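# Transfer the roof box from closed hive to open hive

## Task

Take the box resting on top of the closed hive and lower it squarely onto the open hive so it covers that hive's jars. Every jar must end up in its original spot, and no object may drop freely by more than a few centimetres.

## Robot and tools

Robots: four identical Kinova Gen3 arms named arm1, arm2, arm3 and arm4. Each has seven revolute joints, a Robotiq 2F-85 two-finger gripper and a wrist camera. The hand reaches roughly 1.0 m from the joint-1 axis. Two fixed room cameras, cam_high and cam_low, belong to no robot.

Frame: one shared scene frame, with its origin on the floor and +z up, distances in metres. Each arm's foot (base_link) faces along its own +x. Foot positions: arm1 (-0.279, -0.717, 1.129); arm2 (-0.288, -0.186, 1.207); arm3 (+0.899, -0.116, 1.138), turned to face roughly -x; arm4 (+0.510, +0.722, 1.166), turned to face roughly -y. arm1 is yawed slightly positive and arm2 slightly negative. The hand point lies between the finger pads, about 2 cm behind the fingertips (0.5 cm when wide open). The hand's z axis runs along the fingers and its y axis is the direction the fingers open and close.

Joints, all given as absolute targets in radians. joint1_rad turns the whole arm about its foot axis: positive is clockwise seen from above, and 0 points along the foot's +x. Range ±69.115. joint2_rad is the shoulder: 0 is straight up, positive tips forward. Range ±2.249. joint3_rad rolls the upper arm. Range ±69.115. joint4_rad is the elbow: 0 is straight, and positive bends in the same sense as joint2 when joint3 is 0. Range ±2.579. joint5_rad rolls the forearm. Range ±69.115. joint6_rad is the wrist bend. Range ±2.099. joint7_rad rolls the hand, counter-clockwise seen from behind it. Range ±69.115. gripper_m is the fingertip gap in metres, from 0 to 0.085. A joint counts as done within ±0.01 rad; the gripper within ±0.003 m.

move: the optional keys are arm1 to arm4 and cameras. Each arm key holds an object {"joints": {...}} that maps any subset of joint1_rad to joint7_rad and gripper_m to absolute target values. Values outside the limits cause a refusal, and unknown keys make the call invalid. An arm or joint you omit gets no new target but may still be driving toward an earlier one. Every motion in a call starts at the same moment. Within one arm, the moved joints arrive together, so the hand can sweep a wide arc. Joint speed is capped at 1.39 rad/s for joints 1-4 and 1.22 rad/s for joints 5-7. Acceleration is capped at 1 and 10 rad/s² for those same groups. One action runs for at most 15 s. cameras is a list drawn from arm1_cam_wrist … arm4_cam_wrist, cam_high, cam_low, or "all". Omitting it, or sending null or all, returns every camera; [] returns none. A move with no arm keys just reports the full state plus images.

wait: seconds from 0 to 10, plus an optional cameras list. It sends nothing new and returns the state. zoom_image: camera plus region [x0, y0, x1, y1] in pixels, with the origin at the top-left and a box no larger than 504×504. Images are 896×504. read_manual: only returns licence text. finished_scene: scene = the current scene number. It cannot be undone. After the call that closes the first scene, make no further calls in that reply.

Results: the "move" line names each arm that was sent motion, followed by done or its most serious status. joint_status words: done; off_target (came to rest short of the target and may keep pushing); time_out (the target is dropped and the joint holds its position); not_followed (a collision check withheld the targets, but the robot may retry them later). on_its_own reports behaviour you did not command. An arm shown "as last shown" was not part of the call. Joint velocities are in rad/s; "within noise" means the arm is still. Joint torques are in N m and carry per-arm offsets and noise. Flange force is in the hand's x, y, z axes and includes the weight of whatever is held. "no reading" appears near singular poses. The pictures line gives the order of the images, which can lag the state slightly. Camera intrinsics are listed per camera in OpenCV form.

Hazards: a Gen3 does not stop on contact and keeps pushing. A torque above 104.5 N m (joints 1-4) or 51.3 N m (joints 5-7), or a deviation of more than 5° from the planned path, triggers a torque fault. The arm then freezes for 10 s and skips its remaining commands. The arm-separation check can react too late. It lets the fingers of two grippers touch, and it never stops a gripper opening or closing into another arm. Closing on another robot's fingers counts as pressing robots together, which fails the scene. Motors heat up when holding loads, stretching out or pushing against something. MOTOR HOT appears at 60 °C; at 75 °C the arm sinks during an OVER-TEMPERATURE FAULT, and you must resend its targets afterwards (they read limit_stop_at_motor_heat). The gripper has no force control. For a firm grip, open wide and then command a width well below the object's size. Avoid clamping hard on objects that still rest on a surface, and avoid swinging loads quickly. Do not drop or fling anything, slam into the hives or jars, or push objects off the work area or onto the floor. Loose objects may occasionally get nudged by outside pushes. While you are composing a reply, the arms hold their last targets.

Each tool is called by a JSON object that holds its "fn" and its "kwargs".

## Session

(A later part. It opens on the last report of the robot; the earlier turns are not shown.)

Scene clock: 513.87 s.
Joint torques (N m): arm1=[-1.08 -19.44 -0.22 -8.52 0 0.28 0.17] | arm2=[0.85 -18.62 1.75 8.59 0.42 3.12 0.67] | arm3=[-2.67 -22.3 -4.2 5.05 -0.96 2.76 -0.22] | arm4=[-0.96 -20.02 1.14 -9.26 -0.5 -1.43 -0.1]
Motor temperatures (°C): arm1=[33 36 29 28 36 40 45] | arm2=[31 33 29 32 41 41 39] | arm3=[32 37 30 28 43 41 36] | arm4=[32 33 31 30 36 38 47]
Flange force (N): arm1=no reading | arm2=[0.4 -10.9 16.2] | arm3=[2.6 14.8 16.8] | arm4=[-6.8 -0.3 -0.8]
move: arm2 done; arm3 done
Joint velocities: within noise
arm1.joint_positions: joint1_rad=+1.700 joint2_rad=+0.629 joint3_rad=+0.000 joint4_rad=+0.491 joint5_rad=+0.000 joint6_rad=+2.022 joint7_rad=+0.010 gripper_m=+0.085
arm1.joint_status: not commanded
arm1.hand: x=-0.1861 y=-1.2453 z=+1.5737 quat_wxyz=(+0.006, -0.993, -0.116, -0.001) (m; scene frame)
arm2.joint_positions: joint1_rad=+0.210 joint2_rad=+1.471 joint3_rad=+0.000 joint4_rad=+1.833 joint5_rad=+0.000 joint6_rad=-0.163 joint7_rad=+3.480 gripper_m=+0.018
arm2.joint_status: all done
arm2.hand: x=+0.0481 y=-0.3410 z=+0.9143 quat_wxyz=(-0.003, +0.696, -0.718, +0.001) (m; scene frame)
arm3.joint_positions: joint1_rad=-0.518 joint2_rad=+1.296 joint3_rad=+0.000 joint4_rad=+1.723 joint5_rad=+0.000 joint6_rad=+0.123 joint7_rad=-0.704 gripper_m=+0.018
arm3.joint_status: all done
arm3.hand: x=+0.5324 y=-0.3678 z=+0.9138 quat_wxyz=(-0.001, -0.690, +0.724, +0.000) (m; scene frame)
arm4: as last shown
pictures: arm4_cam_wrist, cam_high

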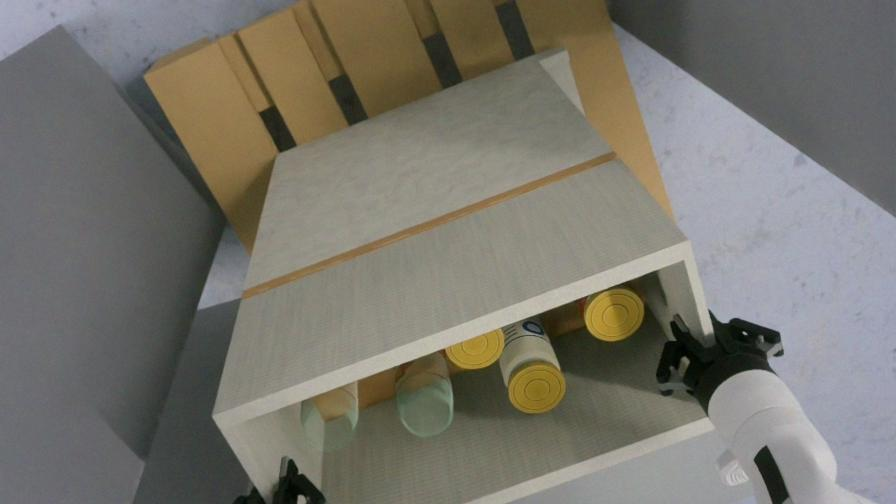

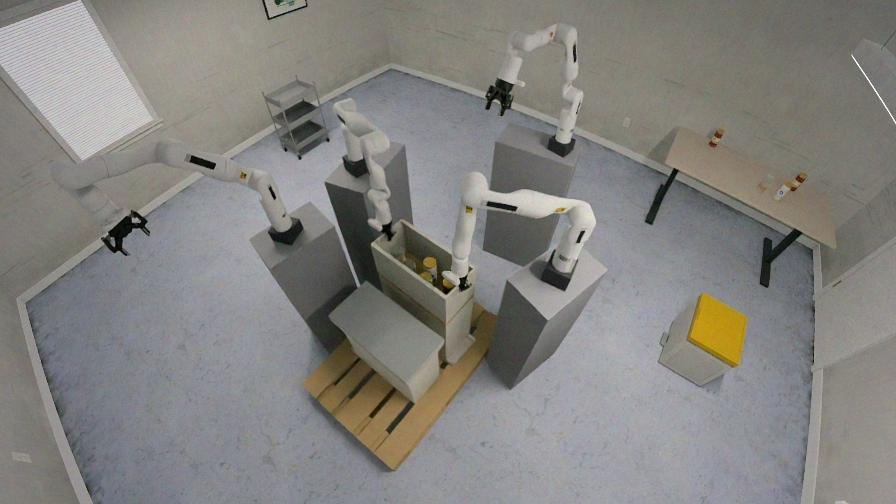

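{"fn": "move", "kwargs": {"arm2": {"joints":{"joint2_rad":1.4762,"joint4_rad":1.82923,"joint6_rad":-0.16384}}, "arm3": {"joints":{"joint2_rad":1.30079,"joint4_rad":1.71956,"joint6_rad":0.12124}}, "cameras": []}}

{"fn": "wait", "kwargs": {"seconds": 0.7, "cameras": []}}

{"fn": "move", "kwargs": {"arm2": {"joints":{"joint2_rad":1.47863,"joint4_rad":1.82715,"joint6_rad":-0.16419}}, "arm3": {"joints":{"joint2_rad":1.30317,"joint4_rad":1.71803,"joint6_rad":0.12039}}, "cameras": []}}

{"fn": "wait", "kwargs": {"seconds": 0.7, "cameras": ["arm4_cam_wrist"]}}

{"fn": "zoom_image", "kwargs": {"camera": "arm4_cam_wrist", "region": [210, 260, 310, 360]}}

{"fn": "zoom_image", "kwargs": {"camera": "arm4_cam_wrist", "region": [560, 110, 660, 210]}}

Scene clock: 527.33 s.
Joint torques (N m): arm1=[-1.06 -19.49 -0.2 -8.57 0.06 0.24 0.13] | arm2=[0.9 -18.65 1.78 8.54 0.36 3.11 0.63] | arm3=[-2.56 -22.35 -4.13 5.13 -0.94 2.75 -0.24] | arm4=[-0.89 -20 1.15 -9.42 -0.5 -1.48 -0.14]
Motor temperatures (°C): arm1=[33 36 29 28 36 40 45] | arm2=[31 33 29 32 41 41 39] | arm3=[32 37 30 28 43 41 36] | arm4=[32 34 31 30 36 38 47]
Flange force (N): arm1=no reading | arm2=[0.4 -10.8 16.2] | arm3=[2.9 14.8 17.1] | arm4=[-6.0 -0.4 -0.7]
move: arm2 done; arm3 done
Joint velocities: within noise
arm1.joint_positions: joint1_rad=+1.700 joint2_rad=+0.629 joint3_rad=+0.000 joint4_rad=+0.491 joint5_rad=+0.000 joint6_rad=+2.022 joint7_rad=+0.010 gripper_m=+0.085
arm1.joint_status: not commanded
arm1.hand: x=-0.1861 y=-1.2453 z=+1.5737 quat_wxyz=(+0.006, -0.993, -0.116, -0.001) (m; scene frame)
arm2.joint_positions: joint1_rad=+0.210 joint2_rad=+1.476 joint3_rad=+0.000 joint4_rad=+1.829 joint5_rad=+0.000 joint6_rad=-0.164 joint7_rad=+3.480 gripper_m=+0.018
arm2.joint_status: all done
arm2.hand: x=+0.0481 y=-0.3410 z=+0.9123 quat_wxyz=(-0.003, +0.696, -0.718, +0.001) (m; scene frame)
arm3.joint_positions: joint1_rad=-0.518 joint2_rad=+1.301 joint3_rad=+0.000 joint4_rad=+1.720 joint5_rad=+0.000 joint6_rad=+0.121 joint7_rad=-0.704 gripper_m=+0.018
arm3.joint_status: all done
arm3.hand: x=+0.5324 y=-0.3678 z=+0.9119 quat_wxyz=(-0.001, -0.690, +0.724, +0.000) (m; scene frame)
arm4: as last shown
pictures: none
No camera images: "cameras" was empty.

Scene clock: 528.03 s.
Joint torques (N m): arm1=[-1.01 -19.42 -0.19 -8.56 0.04 0.28 0.17] | arm2=[0.87 -18.69 1.79 8.53 0.4 3.12 0.62] | arm3=[-2.59 -22.34 -4.23 5.03 -0.96 2.75 -0.25] | arm4=[-0.87 -19.92 1.15 -9.4 -0.49 -1.46 -0.08]
Motor temperatures (°C): arm1=[33 36 29 28 36 40 45] | arm2=[31 33 29 32 41 41 39] | arm3=[32 37 30 28 43 41 36] | arm4=[32 34 31 30 36 38 47]
Flange force (N): arm1=no reading | arm2=[0.3 -10.7 16.3] | arm3=[2.6 14.6 16.9] | arm4=[-5.8 -0.3 -0.8]
Joint velocities: within noise
arm1.joint_positions: joint1_rad=+1.700 joint2_rad=+0.629 joint3_rad=+0.000 joint4_rad=+0.491 joint5_rad=+0.000 joint6_rad=+2.022 joint7_rad=+0.010 gripper_m=+0.085
arm1.joint_status: not commanded
arm1.hand: x=-0.1861 y=-1.2453 z=+1.5737 quat_wxyz=(+0.006, -0.993, -0.116, -0.001) (m; scene frame)
arm2.joint_positions: joint1_rad=+0.210 joint2_rad=+1.476 joint3_rad=+0.000 joint4_rad=+1.829 joint5_rad=+0.000 joint6_rad=-0.164 joint7_rad=+3.480 gripper_m=+0.018
arm2.joint_status: all done
arm2.hand: x=+0.0481 y=-0.3410 z=+0.9123 quat_wxyz=(-0.003, +0.696, -0.718, +0.001) (m; scene frame)
arm3.joint_positions: joint1_rad=-0.518 joint2_rad=+1.301 joint3_rad=+0.000 joint4_rad=+1.720 joint5_rad=+0.000 joint6_rad=+0.121 joint7_rad=-0.704 gripper_m=+0.018
arm3.joint_status: all done
arm3.hand: x=+0.5324 y=-0.3678 z=+0.9119 quat_wxyz=(-0.001, -0.690, +0.724, +0.000) (m; scene frame)
arm4.joint_positions: joint1_rad=+0.070 joint2_rad=+0.500 joint3_rad=+0.000 joint4_rad=+1.000 joint5_rad=+0.000 joint6_rad=+1.190 joint7_rad=+1.355 gripper_m=+0.085
arm4.joint_status: not commanded
arm4.hand: x=+0.3652 y=+0.0902 z=+1.5689 quat_wxyz=(-0.168, -0.811, -0.538, +0.155) (m; scene frame)
wait: 0.70 s; at rest by 0.27 s
pictures: none
No camera images: "cameras" was empty.

Scene clock: 528.43 s.
Joint torques (N m): arm1=[-1.06 -19.5 -0.24 -8.52 0.03 0.21 0.13] | arm2=[0.91 -18.58 1.82 8.61 0.38 3.12 0.63] | arm3=[-2.66 -22.27 -4.3 5.13 -1 2.81 -0.23] | arm4=[-0.91 -19.94 1.1 -9.27 -0.54 -1.43 -0.12]
Motor temperatures (°C): arm1=[33 36 29 28 36 40 45] | arm2=[31 33 29 32 41 41 39] | arm3=[32 37 30 28 43 41 36] | arm4=[32 34 31 30 36 38 47]
Flange force (N): arm1=no reading | arm2=[0.4 -11.0 16.2] | arm3=[2.6 14.8 16.9] | arm4=[-6.5 -0.3 -0.9]
move: arm2 done; arm3 done
Joint velocities: within noise
arm1.joint_positions: joint1_rad=+1.700 joint2_rad=+0.629 joint3_rad=+0.000 joint4_rad=+0.491 joint5_rad=+0.000 joint6_rad=+2.022 joint7_rad=+0.010 gripper_m=+0.085
arm1.joint_status: not commanded
arm1.hand: x=-0.1861 y=-1.2453 z=+1.5737 quat_wxyz=(+0.006, -0.993, -0.116, -0.001) (m; scene frame)
arm2.joint_positions: joint1_rad=+0.210 joint2_rad=+1.479 joint3_rad=+0.000 joint4_rad=+1.827 joint5_rad=+0.000 joint6_rad=-0.164 joint7_rad=+3.480 gripper_m=+0.018
arm2.joint_status: all done
arm2.hand: x=+0.0481 y=-0.3410 z=+0.9113 quat_wxyz=(-0.003, +0.696, -0.718, +0.001) (m; scene frame)
arm3.joint_positions: joint1_rad=-0.518 joint2_rad=+1.303 joint3_rad=+0.000 joint4_rad=+1.718 joint5_rad=+0.000 joint6_rad=+0.120 joint7_rad=-0.704 gripper_m=+0.018
arm3.joint_status: all done
arm3.hand: x=+0.5324 y=-0.3678 z=+0.9109 quat_wxyz=(-0.001, -0.690, +0.724, +0.000) (m; scene frame)
arm4: as last shown
pictures: none
No camera images: "cameras" was empty.

Scene clock: 529.13 s.
Joint torques (N m): arm1=[-1.01 -19.54 -0.19 -8.54 0 0.28 0.14] | arm2=[0.9 -18.61 1.76 8.63 0.4 3.14 0.65] | arm3=[-2.6 -22.21 -4.21 5.18 -0.96 2.8 -0.26] | arm4=[-0.89 -20.02 1.17 -9.35 -0.49 -1.42 -0.15]
Motor temperatures (°C): arm1=[33 36 29 28 36 40 45] | arm2=[31 33 29 32 41 41 39] | arm3=[32 37 30 28 43 41 36] | arm4=[32 34 31 30 36 38 47]
Flange force (N): arm1=no reading | arm2=[0.3 -11.0 16.3] | arm3=[2.8 14.9 16.8] | arm4=[-6.2 -0.4 -0.7]
Joint velocities: within noise
arm1.joint_positions: joint1_rad=+1.700 joint2_rad=+0.629 joint3_rad=+0.000 joint4_rad=+0.491 joint5_rad=+0.000 joint6_rad=+2.022 joint7_rad=+0.010 gripper_m=+0.085
arm1.joint_status: not commanded
arm1.hand: x=-0.1861 y=-1.2453 z=+1.5737 quat_wxyz=(+0.006, -0.993, -0.116, -0.001) (m; scene frame)
arm2.joint_positions: joint1_rad=+0.210 joint2_rad=+1.479 joint3_rad=+0.000 joint4_rad=+1.827 joint5_rad=+0.000 joint6_rad=-0.164 joint7_rad=+3.480 gripper_m=+0.018
arm2.joint_status: all done
arm2.hand: x=+0.0481 y=-0.3410 z=+0.9113 quat_wxyz=(-0.003, +0.696, -0.718, +0.001) (m; scene frame)
arm3.joint_positions: joint1_rad=-0.518 joint2_rad=+1.303 joint3_rad=+0.000 joint4_rad=+1.718 joint5_rad=+0.000 joint6_rad=+0.120 joint7_rad=-0.704 gripper_m=+0.018
arm3.joint_status: all done
arm3.hand: x=+0.5324 y=-0.3678 z=+0.9109 quat_wxyz=(-0.001, -0.690, +0.724, +0.000) (m; scene frame)
arm4.joint_positions: joint1_rad=+0.070 joint2_rad=+0.500 joint3_rad=+0.000 joint4_rad=+1.000 joint5_rad=+0.000 joint6_rad=+1.190 joint7_rad=+1.355 gripper_m=+0.085
arm4.joint_status: not commanded
arm4.hand: x=+0.3652 y=+0.0902 z=+1.5689 quat_wxyz=(-0.168, -0.811, -0.538, +0.155) (m; scene frame)
wait: 0.70 s; at rest by 0.27 s
pictures: arm4_cam_wrist

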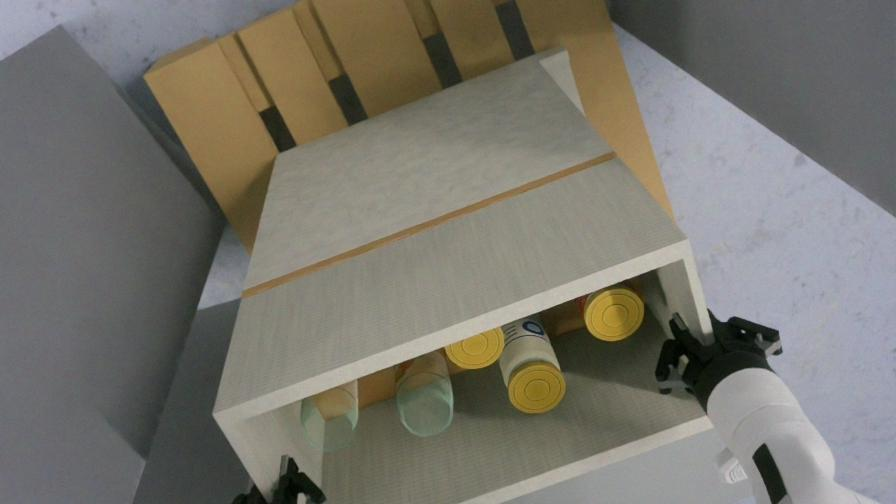

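Scaled by 5.040 from the camera's 896x504 image, which has a finer 1280x720 frame.

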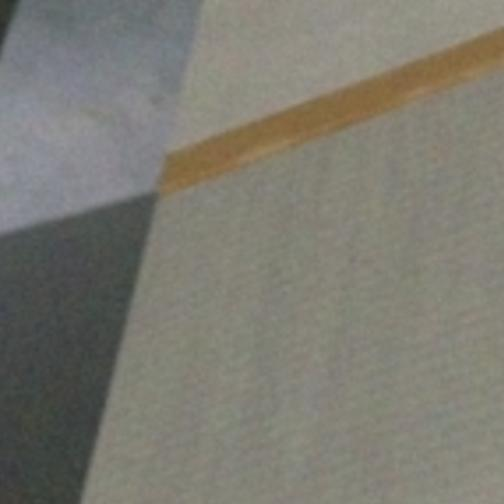

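Scaled by 5.040 from the camera's 896x504 image, which has a finer 1280x720 frame.

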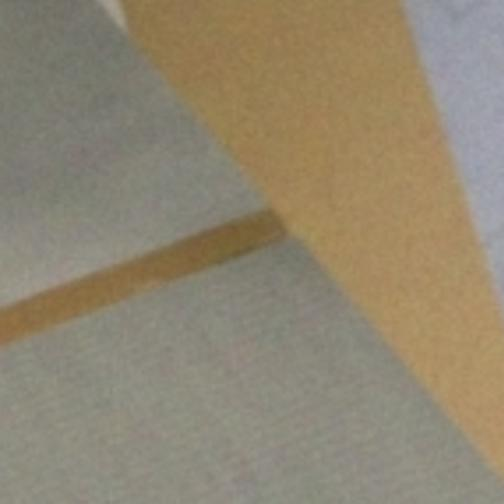

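{"fn": "move", "kwargs": {"arm2": {"joints":{"joint2_rad":1.48106,"joint4_rad":1.82507,"joint6_rad":-0.16454}}, "arm3": {"joints":{"joint2_rad":1.30555,"joint4_rad":1.7165,"joint6_rad":0.11954}}, "cameras": []}}

{"fn": "wait", "kwargs": {"seconds": 0.7, "cameras": []}}

{"fn": "move", "kwargs": {"arm2": {"joints":{"joint2_rad":1.483,"joint4_rad":1.82341,"joint6_rad":-0.16482}}, "arm3": {"joints":{"joint2_rad":1.30745,"joint4_rad":1.71528,"joint6_rad":0.11886}}, "cameras": []}}

{"fn": "wait", "kwargs": {"seconds": 0.7, "cameras": []}}

Scene clock: 535.67 s.
Joint torques (N m): arm1=[-1.07 -19.43 -0.2 -8.58 0 0.29 0.16] | arm2=[0.94 -18.64 1.81 8.73 0.37 3.12 0.63] | arm3=[-2.64 -22.16 -4.35 5.22 -0.92 2.88 -0.23] | arm4=[-0.96 -19.96 1.19 -9.35 -0.51 -1.39 -0.09]
Motor temperatures (°C): arm1=[33 36 29 28 36 40 45] | arm2=[31 33 29 32 40 41 39] | arm3=[32 37 30 28 43 41 36] | arm4=[32 34 31 30 36 38 47]
Flange force (N): arm1=no reading | arm2=[0.4 -11.2 16.6] | arm3=[2.7 14.7 16.8] | arm4=[-6.0 -0.5 -0.7]
move: arm2 done; arm3 done
Joint velocities: within noise
arm1.joint_positions: joint1_rad=+1.700 joint2_rad=+0.629 joint3_rad=+0.000 joint4_rad=+0.491 joint5_rad=+0.000 joint6_rad=+2.022 joint7_rad=+0.010 gripper_m=+0.085
arm1.joint_status: not commanded
arm1.hand: x=-0.1861 y=-1.2453 z=+1.5737 quat_wxyz=(+0.006, -0.993, -0.116, -0.001) (m; scene frame)
arm2.joint_positions: joint1_rad=+0.210 joint2_rad=+1.481 joint3_rad=+0.000 joint4_rad=+1.825 joint5_rad=+0.000 joint6_rad=-0.165 joint7_rad=+3.480 gripper_m=+0.018
arm2.joint_status: all done
arm2.hand: x=+0.0481 y=-0.3410 z=+0.9103 quat_wxyz=(-0.003, +0.696, -0.718, +0.001) (m; scene frame)
arm3.joint_positions: joint1_rad=-0.518 joint2_rad=+1.306 joint3_rad=+0.000 joint4_rad=+1.716 joint5_rad=+0.000 joint6_rad=+0.120 joint7_rad=-0.704 gripper_m=+0.018
arm3.joint_status: all done
arm3.hand: x=+0.5324 y=-0.3678 z=+0.9099 quat_wxyz=(-0.001, -0.690, +0.724, +0.000) (m; scene frame)
arm4: as last shown
pictures: none
No camera images: "cameras" was empty.

Scene clock: 536.37 s.
Joint torques (N m): arm1=[-1.13 -19.47 -0.19 -8.58 0.01 0.24 0.14] | arm2=[0.92 -18.61 1.83 8.63 0.38 3.1 0.63] | arm3=[-2.56 -22.07 -4.4 5.19 -0.93 2.84 -0.22] | arm4=[-0.95 -19.93 1.18 -9.35 -0.51 -1.5 -0.11]
Motor temperatures (°C): arm1=[33 36 29 28 36 40 45] | arm2=[31 33 29 32 40 41 39] | arm3=[32 37 30 28 43 41 36] | arm4=[32 34 31 30 36 38 47]
Flange force (N): arm1=no reading | arm2=[0.4 -11.1 16.3] | arm3=[2.8 14.6 16.6] | arm4=[-6.2 -0.4 -0.9]
Joint velocities: within noise
arm1.joint_positions: joint1_rad=+1.700 joint2_rad=+0.629 joint3_rad=+0.000 joint4_rad=+0.491 joint5_rad=+0.000 joint6_rad=+2.022 joint7_rad=+0.010 gripper_m=+0.085
arm1.joint_status: not commanded
arm1.hand: x=-0.1861 y=-1.2453 z=+1.5737 quat_wxyz=(+0.006, -0.993, -0.116, -0.001) (m; scene frame)
arm2.joint_positions: joint1_rad=+0.210 joint2_rad=+1.481 joint3_rad=+0.000 joint4_rad=+1.825 joint5_rad=+0.000 joint6_rad=-0.165 joint7_rad=+3.480 gripper_m=+0.018
arm2.joint_status: all done
arm2.hand: x=+0.0481 y=-0.3410 z=+0.9103 quat_wxyz=(-0.003, +0.696, -0.718, +0.001) (m; scene frame)
arm3.joint_positions: joint1_rad=-0.518 joint2_rad=+1.306 joint3_rad=+0.000 joint4_rad=+1.716 joint5_rad=+0.000 joint6_rad=+0.120 joint7_rad=-0.704 gripper_m=+0.018
arm3.joint_status: all done
arm3.hand: x=+0.5324 y=-0.3678 z=+0.9098 quat_wxyz=(-0.001, -0.690, +0.724, +0.000) (m; scene frame)
arm4.joint_positions: joint1_rad=+0.070 joint2_rad=+0.500 joint3_rad=+0.000 joint4_rad=+1.000 joint5_rad=+0.000 joint6_rad=+1.190 joint7_rad=+1.355 gripper_m=+0.085
arm4.joint_status: not commanded
arm4.hand: x=+0.3652 y=+0.0902 z=+1.5689 quat_wxyz=(-0.168, -0.811, -0.538, +0.155) (m; scene frame)
wait: 0.70 s; at rest by 0.27 s
pictures: none
No camera images: "cameras" was empty.

Scene clock: 536.77 s.
Joint torques (N m): arm1=[-1.06 -19.56 -0.21 -8.55 -0.01 0.25 0.14] | arm2=[0.86 -18.51 1.78 8.79 0.44 3.15 0.67] | arm3=[-2.69 -22.2 -4.46 5.23 -0.99 2.81 -0.21] | arm4=[-0.92 -19.96 1.12 -9.35 -0.43 -1.46 -0.11]
Motor temperatures (°C): arm1=[33 36 29 28 36 40 45] | arm2=[31 33 29 32 40 41 39] | arm3=[32 37 30 28 43 41 36] | arm4=[32 34 31 30 36 38 47]
Flange force (N): arm1=no reading | arm2=[0.5 -11.3 16.4] | arm3=[2.7 15.0 16.9] | arm4=[-6.2 -0.4 -0.8]
move: arm2 done; arm3 done
Joint velocities: within noise
arm1.joint_positions: joint1_rad=+1.700 joint2_rad=+0.629 joint3_rad=+0.000 joint4_rad=+0.491 joint5_rad=+0.000 joint6_rad=+2.022 joint7_rad=+0.010 gripper_m=+0.085
arm1.joint_status: not commanded
arm1.hand: x=-0.1861 y=-1.2453 z=+1.5737 quat_wxyz=(+0.006, -0.993, -0.116, -0.001) (m; scene frame)
arm2.joint_positions: joint1_rad=+0.210 joint2_rad=+1.483 joint3_rad=+0.000 joint4_rad=+1.823 joint5_rad=+0.000 joint6_rad=-0.165 joint7_rad=+3.480 gripper_m=+0.018
arm2.joint_status: all done
arm2.hand: x=+0.0481 y=-0.3410 z=+0.9095 quat_wxyz=(-0.003, +0.696, -0.718, +0.001) (m; scene frame)
arm3.joint_positions: joint1_rad=-0.518 joint2_rad=+1.307 joint3_rad=+0.000 joint4_rad=+1.715 joint5_rad=+0.000 joint6_rad=+0.119 joint7_rad=-0.704 gripper_m=+0.018
arm3.joint_status: all done
arm3.hand: x=+0.5324 y=-0.3678 z=+0.9091 quat_wxyz=(-0.001, -0.690, +0.724, +0.000) (m; scene frame)
arm4: as last shown
pictures: none
No camera images: "cameras" was empty.

Scene clock: 537.47 s.
Joint torques (N m): arm1=[-1.07 -19.52 -0.24 -8.64 -0.01 0.24 0.14] | arm2=[0.85 -18.5 1.73 8.76 0.42 3.15 0.69] | arm3=[-2.78 -22.17 -4.45 5.22 -0.98 2.84 -0.2] | arm4=[-0.9 -19.94 1.17 -9.35 -0.5 -1.43 -0.13]
Motor temperatures (°C): arm1=[33 36 29 28 36 40 45] | arm2=[31 33 29 32 40 41 39] | arm3=[32 37 30 28 43 41 36] | arm4=[32 34 31 30 36 38 47]
Flange force (N): arm1=no reading | arm2=[0.5 -11.2 16.3] | arm3=[2.5 15.0 16.8] | arm4=[-6.1 -0.4 -0.8]
Joint velocities: within noise
arm1.joint_positions: joint1_rad=+1.700 joint2_rad=+0.629 joint3_rad=+0.000 joint4_rad=+0.491 joint5_rad=+0.000 joint6_rad=+2.022 joint7_rad=+0.010 gripper_m=+0.085
arm1.joint_status: not commanded
arm1.hand: x=-0.1861 y=-1.2453 z=+1.5737 quat_wxyz=(+0.006, -0.993, -0.116, -0.001) (m; scene frame)
arm2.joint_positions: joint1_rad=+0.210 joint2_rad=+1.483 joint3_rad=+0.000 joint4_rad=+1.823 joint5_rad=+0.000 joint6_rad=-0.165 joint7_rad=+3.480 gripper_m=+0.018
arm2.joint_status: all done
arm2.hand: x=+0.0481 y=-0.3410 z=+0.9095 quat_wxyz=(-0.003, +0.696, -0.718, +0.001) (m; scene frame)
arm3.joint_positions: joint1_rad=-0.518 joint2_rad=+1.307 joint3_rad=+0.000 joint4_rad=+1.715 joint5_rad=+0.000 joint6_rad=+0.119 joint7_rad=-0.704 gripper_m=+0.018
arm3.joint_status: all done
arm3.hand: x=+0.5324 y=-0.3678 z=+0.9091 quat_wxyz=(-0.001, -0.690, +0.724, +0.000) (m; scene frame)
arm4.joint_positions: joint1_rad=+0.070 joint2_rad=+0.500 joint3_rad=+0.000 joint4_rad=+1.000 joint5_rad=+0.000 joint6_rad=+1.190 joint7_rad=+1.355 gripper_m=+0.085
arm4.joint_status: not commanded
arm4.hand: x=+0.3652 y=+0.0902 z=+1.5689 quat_wxyz=(-0.168, -0.811, -0.538, +0.155) (m; scene frame)
wait: 0.70 s; at rest by 0.27 s
pictures: none
No camera images: "cameras" was empty.

Continue.

{"fn": "move", "kwargs": {"arm2": {"joints":{"joint2_rad":1.48494,"joint4_rad":1.82175,"joint6_rad":-0.1651}}, "arm3": {"joints":{"joint2_rad":1.30935,"joint4_rad":1.71406,"joint6_rad":0.11818}}, "cameras": []}}

{"fn": "wait", "kwargs": {"seconds": 0.7, "cameras": ["arm4_cam_wrist","cam_high"]}}

{"fn": "zoom_image", "kwargs": {"camera": "arm4_cam_wrist", "region": [210, 260, 310, 360]}}

{"fn": "zoom_image", "kwargs": {"camera": "arm4_cam_wrist", "region": [560, 110, 660, 210]}}

{"fn": "zoom_image", "kwargs": {"camera": "cam_high", "region": [425, 280, 485, 330]}}

Scene clock: 544.37 s.
Joint torques (N m): arm1=[-1.03 -19.42 -0.24 -8.6 0.03 0.31 0.12] | arm2=[0.78 -18.01 1.56 8.58 0.37 3.07 0.64] | arm3=[-2.53 -21.94 -4.36 5.35 -1.03 2.83 -0.26] | arm4=[-0.96 -20.05 1.16 -9.32 -0.47 -1.5 -0.14]
Motor temperatures (°C): arm1=[33 36 29 28 36 40 45] | arm2=[31 33 29 32 40 40 39] | arm3=[32 37 30 28 43 41 36] | arm4=[32 34 31 30 36 38 47]
Flange force (N): arm1=no reading | arm2=[0.8 -11.1 14.8] | arm3=[3.0 15.0 16.5] | arm4=[-6.8 -0.4 -0.9]
move: arm2 done; arm3 done
Joint velocities: within noise
arm1.joint_positions: joint1_rad=+1.700 joint2_rad=+0.629 joint3_rad=+0.000 joint4_rad=+0.491 joint5_rad=+0.000 joint6_rad=+2.022 joint7_rad=+0.010 gripper_m=+0.085
arm1.joint_status: not commanded
arm1.hand: x=-0.1861 y=-1.2453 z=+1.5737 quat_wxyz=(+0.006, -0.993, -0.116, -0.001) (m; scene frame)
arm2.joint_positions: joint1_rad=+0.210 joint2_rad=+1.485 joint3_rad=+0.000 joint4_rad=+1.822 joint5_rad=+0.000 joint6_rad=-0.165 joint7_rad=+3.480 gripper_m=+0.018
arm2.joint_status: all done
arm2.hand: x=+0.0481 y=-0.3410 z=+0.9087 quat_wxyz=(-0.003, +0.696, -0.718, +0.001) (m; scene frame)
arm3.joint_positions: joint1_rad=-0.518 joint2_rad=+1.309 joint3_rad=+0.000 joint4_rad=+1.714 joint5_rad=+0.000 joint6_rad=+0.118 joint7_rad=-0.704 gripper_m=+0.018
arm3.joint_status: all done
arm3.hand: x=+0.5324 y=-0.3678 z=+0.9083 quat_wxyz=(-0.001, -0.690, +0.724, +0.000) (m; scene frame)
arm4: as last shown
pictures: none
No camera images: "cameras" was empty.

Scene clock: 545.07 s.
Joint torques (N m): arm1=[-1.1 -19.5 -0.25 -8.57 0.03 0.33 0.16] | arm2=[0.77 -17.99 1.6 8.53 0.4 3.05 0.65] | arm3=[-2.68 -22.1 -4.48 5.3 -1.04 2.85 -0.29] | arm4=[-0.87 -19.97 1.19 -9.38 -0.51 -1.43 -0.08]
Motor temperatures (°C): arm1=[33 36 29 28 36 40 45] | arm2=[31 33 29 32 40 40 39] | arm3=[32 37 30 28 43 41 36] | arm4=[32 34 31 30 36 38 47]
Flange force (N): arm1=no reading | arm2=[0.8 -11.0 14.6] | arm3=[2.6 15.1 16.8] | arm4=[-6.0 -0.2 -0.7]
Joint velocities: within noise
arm1.joint_positions: joint1_rad=+1.700 joint2_rad=+0.629 joint3_rad=+0.000 joint4_rad=+0.491 joint5_rad=+0.000 joint6_rad=+2.022 joint7_rad=+0.010 gripper_m=+0.085
arm1.joint_status: not commanded
arm1.hand: x=-0.1861 y=-1.2453 z=+1.5737 quat_wxyz=(+0.006, -0.993, -0.116, -0.001) (m; scene frame)
arm2.joint_positions: joint1_rad=+0.210 joint2_rad=+1.485 joint3_rad=+0.000 joint4_rad=+1.822 joint5_rad=+0.000 joint6_rad=-0.165 joint7_rad=+3.480 gripper_m=+0.018
arm2.joint_status: all done
arm2.hand: x=+0.0481 y=-0.3410 z=+0.9087 quat_wxyz=(-0.003, +0.696, -0.718, +0.001) (m; scene frame)
arm3.joint_positions: joint1_rad=-0.518 joint2_rad=+1.309 joint3_rad=+0.000 joint4_rad=+1.714 joint5_rad=+0.000 joint6_rad=+0.118 joint7_rad=-0.704 gripper_m=+0.018
arm3.joint_status: all done
arm3.hand: x=+0.5324 y=-0.3678 z=+0.9083 quat_wxyz=(-0.001, -0.690, +0.724, +0.000) (m; scene frame)
arm4.joint_positions: joint1_rad=+0.070 joint2_rad=+0.500 joint3_rad=+0.000 joint4_rad=+1.000 joint5_rad=+0.000 joint6_rad=+1.190 joint7_rad=+1.355 gripper_m=+0.085
arm4.joint_status: not commanded
arm4.hand: x=+0.3652 y=+0.0902 z=+1.5689 quat_wxyz=(-0.168, -0.811, -0.538, +0.155) (m; scene frame)
wait: 0.70 s; at rest by 0.27 s
pictures: arm4_cam_wrist, cam_high

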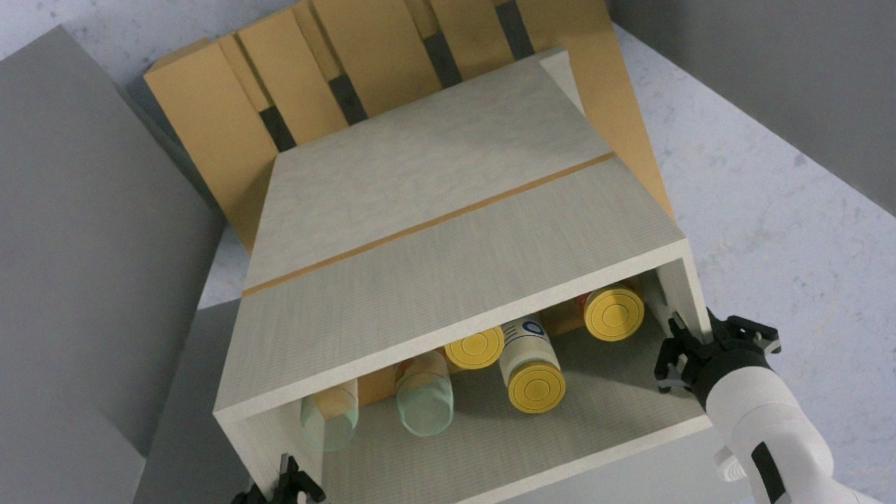

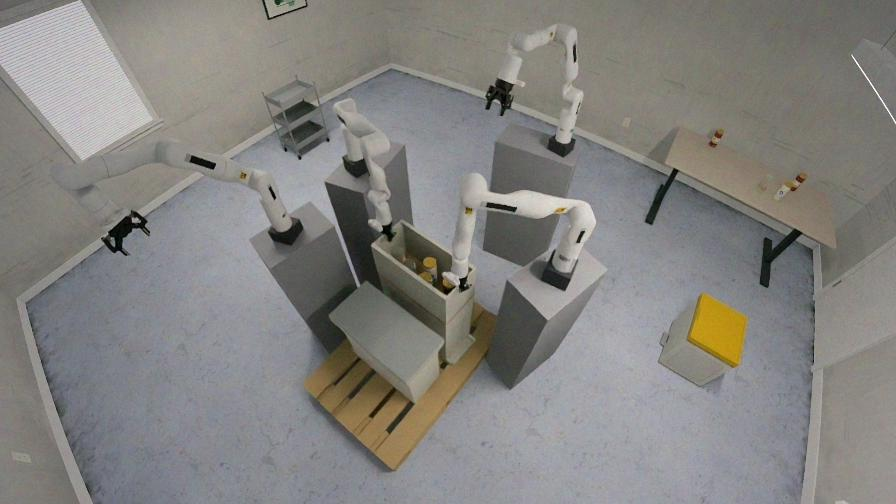

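Scaled by 5.040 from the camera's 896x504 image, which has a finer 1280x720 frame.

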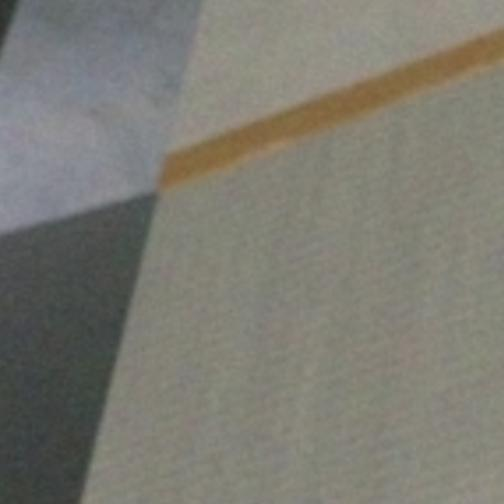

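Scaled by 5.040 from the camera's 896x504 image, which has a finer 1280x720 frame.

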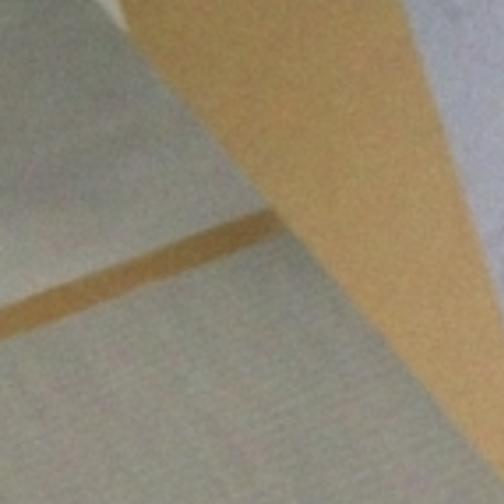

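Scaled by 8.400 from the camera's 896x504 image, which has a finer 1280x720 frame.

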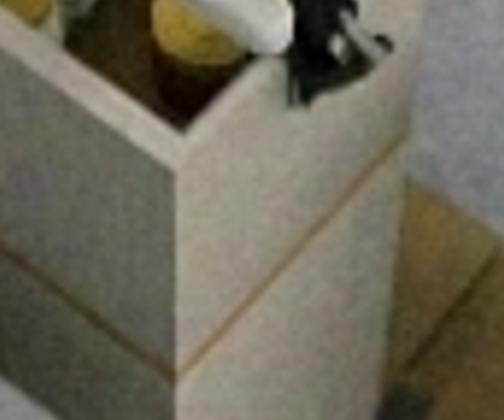

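{"fn": "move", "kwargs": {"arm2": {"joints":{"joint2_rad":1.48591,"joint4_rad":1.82092,"joint6_rad":-0.16524}}, "arm3": {"joints":{"joint2_rad":1.31054,"joint4_rad":1.7133,"joint6_rad":0.11775}}, "cameras": []}}

{"fn": "wait", "kwargs": {"seconds": 0.7, "cameras": []}}

{"fn": "move", "kwargs": {"arm2": {"joints":{"joint2_rad":1.48688,"joint4_rad":1.82009,"joint6_rad":-0.16538}}, "arm3": {"joints":{"joint2_rad":1.31173,"joint4_rad":1.71254,"joint6_rad":0.11732}}, "cameras": []}}

{"fn": "wait", "kwargs": {"seconds": 0.7, "cameras": []}}

Scene clock: 553.27 s.
Joint torques (N m): arm1=[-1.09 -19.41 -0.25 -8.56 0 0.3 0.13] | arm2=[0.15 -15.53 0.51 7.6 0.39 2.64 0.56] | arm3=[-2.08 -21.88 -3.97 4.72 -1 2.54 -0.26] | arm4=[-0.93 -19.97 1.15 -9.25 -0.51 -1.4 -0.09]
Motor temperatures (°C): arm1=[33 36 29 28 36 40 45] | arm2=[31 33 29 32 40 40 39] | arm3=[32 37 30 28 43 41 36] | arm4=[32 34 31 30 36 38 47]
Flange force (N): arm1=no reading | arm2=[2.4 -10.1 6.5] | arm3=[3.1 13.3 15.1] | arm4=[-6.6 -0.3 -0.8]
move: arm2 done; arm3 done
Joint velocities: within noise
arm1.joint_positions: joint1_rad=+1.700 joint2_rad=+0.629 joint3_rad=+0.000 joint4_rad=+0.491 joint5_rad=+0.000 joint6_rad=+2.022 joint7_rad=+0.010 gripper_m=+0.085
arm1.joint_status: not commanded
arm1.hand: x=-0.1861 y=-1.2453 z=+1.5737 quat_wxyz=(+0.006, -0.993, -0.116, -0.001) (m; scene frame)
arm2.joint_positions: joint1_rad=+0.210 joint2_rad=+1.486 joint3_rad=+0.000 joint4_rad=+1.821 joint5_rad=+0.000 joint6_rad=-0.165 joint7_rad=+3.480 gripper_m=+0.018
arm2.joint_status: all done
arm2.hand: x=+0.0481 y=-0.3410 z=+0.9083 quat_wxyz=(-0.003, +0.696, -0.718, +0.001) (m; scene frame)
arm3.joint_positions: joint1_rad=-0.518 joint2_rad=+1.311 joint3_rad=+0.000 joint4_rad=+1.713 joint5_rad=+0.000 joint6_rad=+0.118 joint7_rad=-0.704 gripper_m=+0.018
arm3.joint_status: all done
arm3.hand: x=+0.5324 y=-0.3678 z=+0.9078 quat_wxyz=(-0.001, -0.690, +0.724, +0.000) (m; scene frame)
arm4: as last shown
pictures: none
No camera images: "cameras" was empty.

Scene clock: 553.97 s.
Joint torques (N m): arm1=[-1.08 -19.44 -0.23 -8.55 0.01 0.26 0.12] | arm2=[0.08 -15.28 0.41 7.57 0.35 2.65 0.53] | arm3=[-1.87 -21.85 -3.9 4.64 -1.04 2.52 -0.32] | arm4=[-0.9 -19.96 1.08 -9.31 -0.46 -1.42 -0.14]
Motor temperatures (°C): arm1=[33 36 29 28 36 40 45] | arm2=[31 33 29 32 40 40 39] | arm3=[32 37 30 28 43 41 36] | arm4=[32 34 31 30 36 38 47]
Flange force (N): arm1=no reading | arm2=[2.7 -10.0 5.9] | arm3=[3.2 12.9 14.9] | arm4=[-6.4 -0.4 -0.8]
Joint velocities: within noise
arm1.joint_positions: joint1_rad=+1.700 joint2_rad=+0.629 joint3_rad=+0.000 joint4_rad=+0.491 joint5_rad=+0.000 joint6_rad=+2.022 joint7_rad=+0.010 gripper_m=+0.085
arm1.joint_status: not commanded
arm1.hand: x=-0.1861 y=-1.2453 z=+1.5737 quat_wxyz=(+0.006, -0.993, -0.116, -0.001) (m; scene frame)
arm2.joint_positions: joint1_rad=+0.210 joint2_rad=+1.486 joint3_rad=+0.000 joint4_rad=+1.821 joint5_rad=+0.000 joint6_rad=-0.165 joint7_rad=+3.480 gripper_m=+0.018
arm2.joint_status: all done
arm2.hand: x=+0.0481 y=-0.3410 z=+0.9083 quat_wxyz=(-0.003, +0.696, -0.718, +0.001) (m; scene frame)
arm3.joint_positions: joint1_rad=-0.518 joint2_rad=+1.311 joint3_rad=+0.000 joint4_rad=+1.713 joint5_rad=+0.000 joint6_rad=+0.118 joint7_rad=-0.704 gripper_m=+0.018
arm3.joint_status: all done
arm3.hand: x=+0.5324 y=-0.3678 z=+0.9078 quat_wxyz=(-0.001, -0.690, +0.724, +0.000) (m; scene frame)
arm4.joint_positions: joint1_rad=+0.070 joint2_rad=+0.500 joint3_rad=+0.000 joint4_rad=+1.000 joint5_rad=+0.000 joint6_rad=+1.190 joint7_rad=+1.355 gripper_m=+0.085
arm4.joint_status: not commanded
arm4.hand: x=+0.3652 y=+0.0902 z=+1.5689 quat_wxyz=(-0.168, -0.811, -0.538, +0.155) (m; scene frame)
wait: 0.70 s; at rest by 0.27 s
pictures: none
No camera images: "cameras" was empty.

Scene clock: 554.30 s.
Joint torques (N m): arm1=[-1.04 -19.43 -0.23 -8.58 0.04 0.22 0.13] | arm2=[-0.57 -11.19 -0.78 6.41 0.43 2.23 0.53] | arm3=[-0.93 -21.68 -3.06 3.86 -0.94 2.05 -0.27] | arm4=[-0.82 -20 1.19 -9.31 -0.46 -1.41 -0.12]
Motor temperatures (°C): arm1=[33 36 29 28 36 40 45] | arm2=[31 33 29 32 40 40 39] | arm3=[32 37 30 28 43 41 36] | arm4=[32 34 31 30 36 38 47]
Flange force (N): arm1=no reading | arm2=[4.3 -9.1 -6.6] | arm3=[4.2 10.5 12.9] | arm4=[-6.4 -0.2 -0.7]
move: arm2 done; arm3 done
Joint velocities: within noise
arm1.joint_positions: joint1_rad=+1.700 joint2_rad=+0.629 joint3_rad=+0.000 joint4_rad=+0.491 joint5_rad=+0.000 joint6_rad=+2.022 joint7_rad=+0.010 gripper_m=+0.085
arm1.joint_status: not commanded
arm1.hand: x=-0.1861 y=-1.2453 z=+1.5737 quat_wxyz=(+0.006, -0.993, -0.116, -0.001) (m; scene frame)
arm2.joint_positions: joint1_rad=+0.210 joint2_rad=+1.487 joint3_rad=+0.000 joint4_rad=+1.820 joint5_rad=+0.000 joint6_rad=-0.165 joint7_rad=+3.480 gripper_m=+0.018
arm2.joint_status: all done
arm2.hand: x=+0.0481 y=-0.3410 z=+0.9079 quat_wxyz=(-0.003, +0.696, -0.718, +0.001) (m; scene frame)
arm3.joint_positions: joint1_rad=-0.518 joint2_rad=+1.312 joint3_rad=+0.000 joint4_rad=+1.713 joint5_rad=+0.000 joint6_rad=+0.117 joint7_rad=-0.704 gripper_m=+0.018
arm3.joint_status: all done
arm3.hand: x=+0.5324 y=-0.3678 z=+0.9073 quat_wxyz=(-0.001, -0.690, +0.724, +0.000) (m; scene frame)
arm4: as last shown
pictures: none
No camera images: "cameras" was empty.

Scene clock: 555.00 s.
Joint torques (N m): arm1=[-1.1 -19.51 -0.23 -8.58 0.03 0.26 0.13] | arm2=[-0.58 -10.54 -0.8 6.26 0.41 2.21 0.54] | arm3=[-0.97 -21.72 -2.9 3.78 -0.94 2.04 -0.26] | arm4=[-0.94 -20.08 1.17 -9.39 -0.49 -1.46 -0.09]
Motor temperatures (°C): arm1=[33 36 29 28 36 40 45] | arm2=[31 33 29 32 40 40 39] | arm3=[32 37 30 28 43 41 36] | arm4=[32 34 31 30 36 38 47]
Flange force (N): arm1=no reading | arm2=[4.3 -9.0 -8.5] | arm3=[3.9 10.3 12.9] | arm4=[-6.3 -0.4 -0.6]
Joint velocities: within noise
arm1.joint_positions: joint1_rad=+1.700 joint2_rad=+0.629 joint3_rad=+0.000 joint4_rad=+0.491 joint5_rad=+0.000 joint6_rad=+2.022 joint7_rad=+0.010 gripper_m=+0.085
arm1.joint_status: not commanded
arm1.hand: x=-0.1861 y=-1.2453 z=+1.5737 quat_wxyz=(+0.006, -0.993, -0.116, -0.001) (m; scene frame)
arm2.joint_positions: joint1_rad=+0.210 joint2_rad=+1.487 joint3_rad=+0.000 joint4_rad=+1.820 joint5_rad=+0.000 joint6_rad=-0.165 joint7_rad=+3.480 gripper_m=+0.018
arm2.joint_status: all done
arm2.hand: x=+0.0481 y=-0.3410 z=+0.9079 quat_wxyz=(-0.003, +0.696, -0.718, +0.001) (m; scene frame)
arm3.joint_positions: joint1_rad=-0.518 joint2_rad=+1.312 joint3_rad=+0.000 joint4_rad=+1.713 joint5_rad=+0.000 joint6_rad=+0.117 joint7_rad=-0.704 gripper_m=+0.018
arm3.joint_status: all done
arm3.hand: x=+0.5324 y=-0.3678 z=+0.9073 quat_wxyz=(-0.001, -0.690, +0.724, +0.000) (m; scene frame)
arm4.joint_positions: joint1_rad=+0.070 joint2_rad=+0.500 joint3_rad=+0.000 joint4_rad=+1.000 joint5_rad=+0.000 joint6_rad=+1.190 joint7_rad=+1.355 gripper_m=+0.085
arm4.joint_status: not commanded
arm4.hand: x=+0.3652 y=+0.0902 z=+1.5689 quat_wxyz=(-0.168, -0.811, -0.538, +0.155) (m; scene frame)
wait: 0.70 s; at rest by 0.27 s
pictures: none
No camera images: "cameras" was empty.

{"fn": "move", "kwargs": {"arm2": {"joints":{"joint2_rad":1.4861,"joint4_rad":1.82075,"joint6_rad":-0.16526}}, "arm3": {"joints":{"joint2_rad":1.31292,"joint4_rad":1.71178,"joint6_rad":0.11689}}, "cameras": []}}

{"fn": "wait", "kwargs": {"seconds": 0.7, "cameras": []}}

{"fn": "move", "kwargs": {"arm3": {"joints":{"joint2_rad":1.31411,"joint4_rad":1.71102,"joint6_rad":0.11646}}, "cameras": []}}

{"fn": "wait", "kwargs": {"seconds": 0.7, "cameras": []}}

Scene clock: 561.83 s.
Joint torques (N m): arm1=[-1 -19.45 -0.19 -8.57 0 0.27 0.12] | arm2=[0.24 -14.96 1.02 7.76 0.39 2.66 0.66] | arm3=[-1.27 -15.45 -3.42 1.7 -0.87 0.55 -0.13] | arm4=[-0.94 -20.02 1.17 -9.34 -0.51 -1.43 -0.12]
Motor temperatures (°C): arm1=[33 36 29 28 36 40 45] | arm2=[31 33 29 32 40 40 39] | arm3=[32 37 30 28 43 41 36] | arm4=[32 34 31 30 36 38 47]
Flange force (N): arm1=no reading | arm2=[2.2 -10.8 5.5] | arm3=[1.1 7.3 -6.6] | arm4=[-6.3 -0.4 -0.7]
move: arm2 done; arm3 done
Joint velocities: within noise
arm1.joint_positions: joint1_rad=+1.700 joint2_rad=+0.629 joint3_rad=+0.000 joint4_rad=+0.491 joint5_rad=+0.000 joint6_rad=+2.022 joint7_rad=+0.010 gripper_m=+0.085
arm1.joint_status: not commanded
arm1.hand: x=-0.1861 y=-1.2453 z=+1.5737 quat_wxyz=(+0.006, -0.993, -0.116, -0.001) (m; scene frame)
arm2.joint_positions: joint1_rad=+0.210 joint2_rad=+1.486 joint3_rad=+0.000 joint4_rad=+1.821 joint5_rad=+0.000 joint6_rad=-0.165 joint7_rad=+3.480 gripper_m=+0.018
arm2.joint_status: all done
arm2.hand: x=+0.0481 y=-0.3410 z=+0.9081 quat_wxyz=(-0.003, +0.696, -0.718, +0.001) (m; scene frame)
arm3.joint_positions: joint1_rad=-0.518 joint2_rad=+1.313 joint3_rad=+0.000 joint4_rad=+1.712 joint5_rad=+0.000 joint6_rad=+0.117 joint7_rad=-0.704 gripper_m=+0.018
arm3.joint_status: all done
arm3.hand: x=+0.5324 y=-0.3678 z=+0.9068 quat_wxyz=(-0.001, -0.690, +0.724, +0.000) (m; scene frame)
arm4: as last shown
pictures: none
No camera images: "cameras" was empty.

Scene clock: 562.53 s.
Joint torques (N m): arm1=[-1.07 -19.59 -0.2 -8.52 0.03 0.21 0.16] | arm2=[0.37 -16.81 1.4 7.44 0.4 2.46 0.67] | arm3=[-1.44 -14.67 -3.6 2.04 -0.79 0.69 -0.18] | arm4=[-0.95 -20.06 1.06 -9.29 -0.51 -1.39 -0.11]
Motor temperatures (°C): arm1=[33 36 29 28 36 40 45] | arm2=[31 33 29 32 40 40 39] | arm3=[32 37 30 28 43 41 36] | arm4=[32 34 31 30 36 38 47]
Flange force (N): arm1=no reading | arm2=[1.4 -10.0 9.3] | arm3=[1.1 7.9 -7.8] | arm4=[-6.6 -0.3 -0.6]
Joint velocities: within noise
arm1.joint_positions: joint1_rad=+1.700 joint2_rad=+0.629 joint3_rad=+0.000 joint4_rad=+0.491 joint5_rad=+0.000 joint6_rad=+2.022 joint7_rad=+0.010 gripper_m=+0.085
arm1.joint_status: not commanded
arm1.hand: x=-0.1861 y=-1.2453 z=+1.5737 quat_wxyz=(+0.006, -0.993, -0.116, -0.001) (m; scene frame)
arm2.joint_positions: joint1_rad=+0.210 joint2_rad=+1.486 joint3_rad=+0.000 joint4_rad=+1.821 joint5_rad=+0.000 joint6_rad=-0.165 joint7_rad=+3.480 gripper_m=+0.018
arm2.joint_status: all done
arm2.hand: x=+0.0481 y=-0.3410 z=+0.9082 quat_wxyz=(-0.003, +0.696, -0.718, +0.001) (m; scene frame)
arm3.joint_positions: joint1_rad=-0.518 joint2_rad=+1.313 joint3_rad=+0.000 joint4_rad=+1.712 joint5_rad=+0.000 joint6_rad=+0.117 joint7_rad=-0.704 gripper_m=+0.018
arm3.joint_status: all done
arm3.hand: x=+0.5324 y=-0.3678 z=+0.9068 quat_wxyz=(-0.001, -0.690, +0.724, +0.000) (m; scene frame)
arm4.joint_positions: joint1_rad=+0.070 joint2_rad=+0.500 joint3_rad=+0.000 joint4_rad=+1.000 joint5_rad=+0.000 joint6_rad=+1.190 joint7_rad=+1.355 gripper_m=+0.085
arm4.joint_status: not commanded
arm4.hand: x=+0.3652 y=+0.0902 z=+1.5689 quat_wxyz=(-0.168, -0.811, -0.538, +0.155) (m; scene frame)
wait: 0.70 s; at rest by 0.27 s
pictures: none
No camera images: "cameras" was empty.

Scene clock: 562.87 s.
Joint torques (N m): arm1=[-1.02 -19.48 -0.19 -8.58 0 0.27 0.12] | arm2=[0.34 -16.74 1.39 7.54 0.39 2.51 0.68] | arm3=[-1.29 -6.91 -3.64 -1.15 -0.84 -1.39 -0.24] | arm4=[-0.9 -20.04 1.21 -9.36 -0.48 -1.46 -0.13]
Motor temperatures (°C): arm1=[33 36 29 28 36 40 45] | arm2=[31 33 29 32 40 40 39] | arm3=[32 37 30 28 43 41 36] | arm4=[32 34 31 30 36 38 47]
Flange force (N): arm1=no reading | arm2=[1.6 -10.1 9.3] | arm3=[-2.7 2.6 -33.0] | arm4=[-6.3 -0.4 -0.7]
move: arm3 done
Joint velocities: within noise
arm1.joint_positions: joint1_rad=+1.700 joint2_rad=+0.629 joint3_rad=+0.000 joint4_rad=+0.491 joint5_rad=+0.000 joint6_rad=+2.022 joint7_rad=+0.010 gripper_m=+0.085
arm1.joint_status: not commanded
arm1.hand: x=-0.1861 y=-1.2453 z=+1.5737 quat_wxyz=(+0.006, -0.993, -0.116, -0.001) (m; scene frame)
arm2, arm4: as last shown
arm3.joint_positions: joint1_rad=-0.518 joint2_rad=+1.314 joint3_rad=+0.000 joint4_rad=+1.711 joint5_rad=+0.000 joint6_rad=+0.116 joint7_rad=-0.704 gripper_m=+0.018
arm3.joint_status: all done
arm3.hand: x=+0.5324 y=-0.3678 z=+0.9063 quat_wxyz=(-0.001, -0.690, +0.724, +0.000) (m; scene frame)
pictures: none
No camera images: "cameras" was empty.

Scene clock: 563.57 s.
Joint torques (N m): arm1=[-1.07 -19.52 -0.26 -8.55 0.01 0.22 0.15] | arm2=[0.37 -16.72 1.4 7.56 0.42 2.51 0.68] | arm3=[-1.36 -6.04 -3.55 -1.37 -0.82 -1.54 -0.24] | arm4=[-0.87 -19.95 1.12 -9.31 -0.52 -1.41 -0.11]
Motor temperatures (°C): arm1=[33 36 29 28 36 40 45] | arm2=[31 33 29 32 40 40 39] | arm3=[32 37 30 28 43 41 36] | arm4=[32 34 31 30 36 38 47]
Flange force (N): arm1=no reading | arm2=[1.5 -10.2 9.3] | arm3=[-3.1 2.3 -35.5] | arm4=[-6.2 -0.2 -0.8]
Joint velocities: within noise
arm1.joint_positions: joint1_rad=+1.700 joint2_rad=+0.629 joint3_rad=+0.000 joint4_rad=+0.491 joint5_rad=+0.000 joint6_rad=+2.022 joint7_rad=+0.010 gripper_m=+0.085
arm1.joint_status: not commanded
arm1.hand: x=-0.1861 y=-1.2453 z=+1.5737 quat_wxyz=(+0.006, -0.993, -0.116, -0.001) (m; scene frame)
arm2.joint_positions: joint1_rad=+0.210 joint2_rad=+1.486 joint3_rad=+0.000 joint4_rad=+1.821 joint5_rad=+0.000 joint6_rad=-0.165 joint7_rad=+3.480 gripper_m=+0.018
arm2.joint_status: not commanded
arm2.hand: x=+0.0481 y=-0.3410 z=+0.9082 quat_wxyz=(-0.003, +0.696, -0.718, +0.001) (m; scene frame)
arm3.joint_positions: joint1_rad=-0.518 joint2_rad=+1.314 joint3_rad=+0.000 joint4_rad=+1.711 joint5_rad=+0.000 joint6_rad=+0.116 joint7_rad=-0.704 gripper_m=+0.018
arm3.joint_status: all done
arm3.hand: x=+0.5324 y=-0.3678 z=+0.9063 quat_wxyz=(-0.001, -0.690, +0.724, +0.000) (m; scene frame)
arm4.joint_positions: joint1_rad=+0.070 joint2_rad=+0.500 joint3_rad=+0.000 joint4_rad=+1.000 joint5_rad=+0.000 joint6_rad=+1.190 joint7_rad=+1.355 gripper_m=+0.085
arm4.joint_status: not commanded
arm4.hand: x=+0.3652 y=+0.0902 z=+1.5689 quat_wxyz=(-0.168, -0.811, -0.538, +0.155) (m; scene frame)
wait: 0.70 s; at rest by 0.27 s
pictures: none
No camera images: "cameras" was empty.

{"fn": "move", "kwargs": {"arm2": {"joints":{"joint2_rad":1.4864,"joint4_rad":1.8205,"joint6_rad":-0.1653}}, "arm3": {"joints":{"joint2_rad":1.3126,"joint4_rad":1.71199,"joint6_rad":0.117}}, "cameras": []}}

{"fn": "wait", "kwargs": {"seconds": 0.7, "cameras": ["arm4_cam_wrist","cam_high"]}}

{"fn": "zoom_image", "kwargs": {"camera": "arm4_cam_wrist", "region": [210, 260, 310, 360]}}

{"fn": "zoom_image", "kwargs": {"camera": "arm4_cam_wrist", "region": [560, 110, 660, 210]}}

{"fn": "zoom_image", "kwargs": {"camera": "cam_high", "region": [360, 200, 490, 330]}}

Scene clock: 570.00 s.
Joint torques (N m): arm1=[-1.06 -19.48 -0.2 -8.51 0.02 0.27 0.15] | arm2=[0.38 -15.23 1.4 7.02 0.38 2.37 0.64] | arm3=[-1.48 -14.64 -3.57 2.06 -0.93 0.72 -0.19] | arm4=[-0.91 -19.94 1.16 -9.31 -0.53 -1.45 -0.11]
Motor temperatures (°C): arm1=[33 36 29 28 36 40 45] | arm2=[31 33 29 32 40 40 39] | arm3=[32 36 30 28 43 41 36] | arm4=[32 34 31 30 36 38 47]
Flange force (N): arm1=no reading | arm2=[1.3 -9.7 4.5] | arm3=[0.9 8.1 -7.8] | arm4=[-6.4 -0.3 -0.9]
move: arm2 done; arm3 done
Joint velocities: within noise
arm1.joint_positions: joint1_rad=+1.700 joint2_rad=+0.629 joint3_rad=+0.000 joint4_rad=+0.491 joint5_rad=+0.000 joint6_rad=+2.022 joint7_rad=+0.010 gripper_m=+0.085
arm1.joint_status: not commanded
arm1.hand: x=-0.1861 y=-1.2453 z=+1.5737 quat_wxyz=(+0.006, -0.993, -0.116, -0.001) (m; scene frame)
arm2.joint_positions: joint1_rad=+0.210 joint2_rad=+1.486 joint3_rad=+0.000 joint4_rad=+1.821 joint5_rad=+0.000 joint6_rad=-0.165 joint7_rad=+3.480 gripper_m=+0.018
arm2.joint_status: all done
arm2.hand: x=+0.0481 y=-0.3410 z=+0.9081 quat_wxyz=(-0.003, +0.696, -0.718, +0.001) (m; scene frame)
arm3.joint_positions: joint1_rad=-0.518 joint2_rad=+1.313 joint3_rad=+0.000 joint4_rad=+1.712 joint5_rad=+0.000 joint6_rad=+0.117 joint7_rad=-0.704 gripper_m=+0.018
arm3.joint_status: all done
arm3.hand: x=+0.5325 y=-0.3678 z=+0.9068 quat_wxyz=(-0.001, -0.690, +0.724, +0.000) (m; scene frame)
arm4: as last shown
pictures: none
No camera images: "cameras" was empty.

Scene clock: 570.70 s.
Joint torques (N m): arm1=[-1.03 -19.46 -0.24 -8.53 0 0.27 0.15] | arm2=[0.39 -14.75 1.37 6.7 0.38 2.26 0.66] | arm3=[-1.43 -15.93 -3.62 2.74 -0.93 1.18 -0.21] | arm4=[-0.85 -20.05 1.08 -9.36 -0.51 -1.42 -0.1]
Motor temperatures (°C): arm1=[33 36 29 28 36 40 45] | arm2=[31 33 29 32 40 40 39] | arm3=[32 36 30 28 43 41 36] | arm4=[32 34 31 30 36 38 47]
Flange force (N): arm1=no reading | arm2=[1.2 -9.4 2.6] | arm3=[1.7 9.0 -3.3] | arm4=[-6.2 -0.2 -0.6]
Joint velocities: within noise
arm1.joint_positions: joint1_rad=+1.700 joint2_rad=+0.629 joint3_rad=+0.000 joint4_rad=+0.491 joint5_rad=+0.000 joint6_rad=+2.022 joint7_rad=+0.010 gripper_m=+0.085
arm1.joint_status: not commanded
arm1.hand: x=-0.1861 y=-1.2453 z=+1.5737 quat_wxyz=(+0.006, -0.993, -0.116, -0.001) (m; scene frame)
arm2.joint_positions: joint1_rad=+0.210 joint2_rad=+1.486 joint3_rad=+0.000 joint4_rad=+1.820 joint5_rad=+0.000 joint6_rad=-0.165 joint7_rad=+3.480 gripper_m=+0.018
arm2.joint_status: all done
arm2.hand: x=+0.0481 y=-0.3410 z=+0.9081 quat_wxyz=(-0.003, +0.696, -0.718, +0.001) (m; scene frame)
arm3.joint_positions: joint1_rad=-0.518 joint2_rad=+1.313 joint3_rad=+0.000 joint4_rad=+1.712 joint5_rad=+0.000 joint6_rad=+0.117 joint7_rad=-0.704 gripper_m=+0.018
arm3.joint_status: all done
arm3.hand: x=+0.5324 y=-0.3678 z=+0.9069 quat_wxyz=(-0.001, -0.690, +0.724, +0.000) (m; scene frame)
arm4.joint_positions: joint1_rad=+0.070 joint2_rad=+0.500 joint3_rad=+0.000 joint4_rad=+1.000 joint5_rad=+0.000 joint6_rad=+1.190 joint7_rad=+1.355 gripper_m=+0.085
arm4.joint_status: not commanded
arm4.hand: x=+0.3652 y=+0.0902 z=+1.5689 quat_wxyz=(-0.168, -0.811, -0.538, +0.155) (m; scene frame)
wait: 0.70 s; at rest by 0.27 s
pictures: arm4_cam_wrist, cam_high

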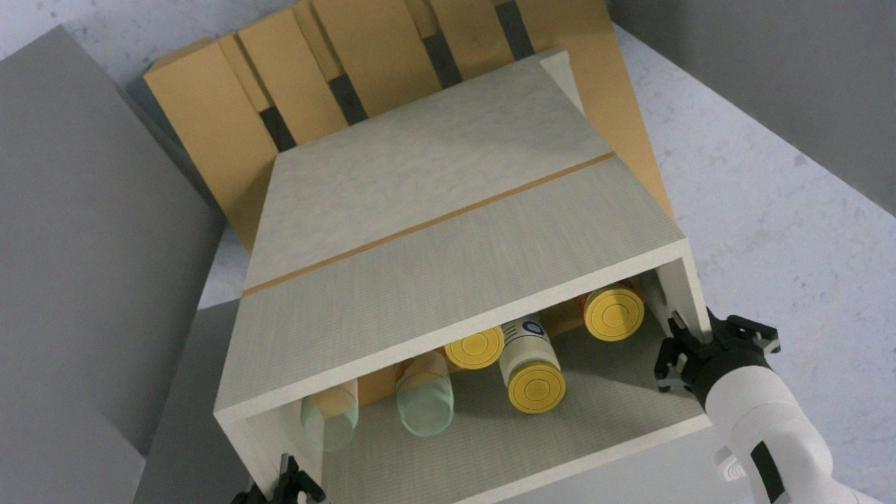

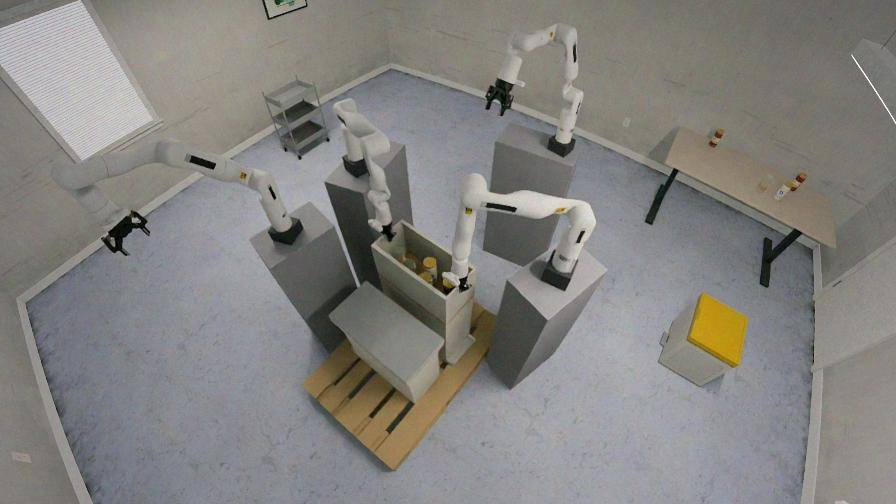

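Scaled by 5.040 from the camera's 896x504 image, which has a finer 1280x720 frame.

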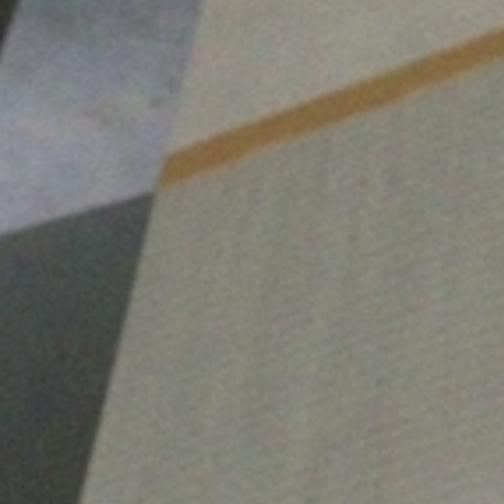

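Scaled by 5.040 from the camera's 896x504 image, which has a finer 1280x720 frame.

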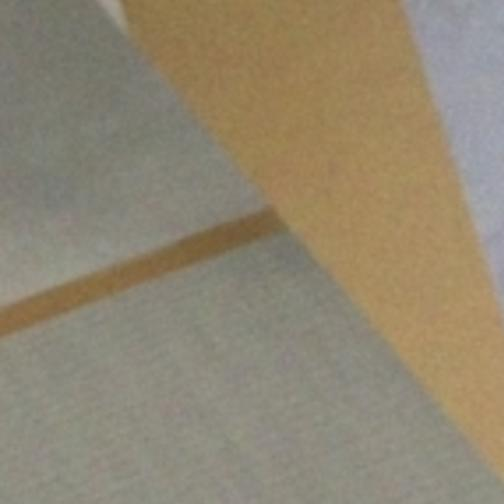

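Scaled by 3.877 from the camera's 896x504 image, which has a finer 1280x720 frame.

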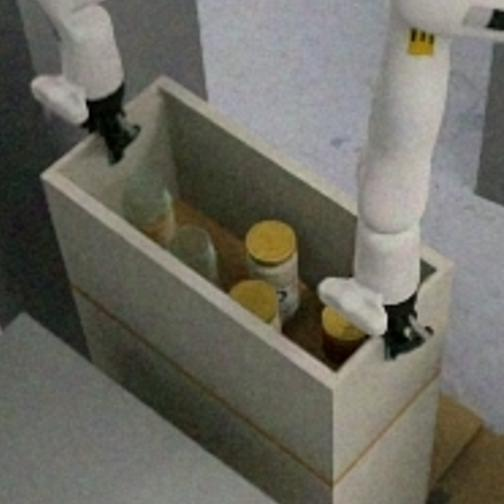

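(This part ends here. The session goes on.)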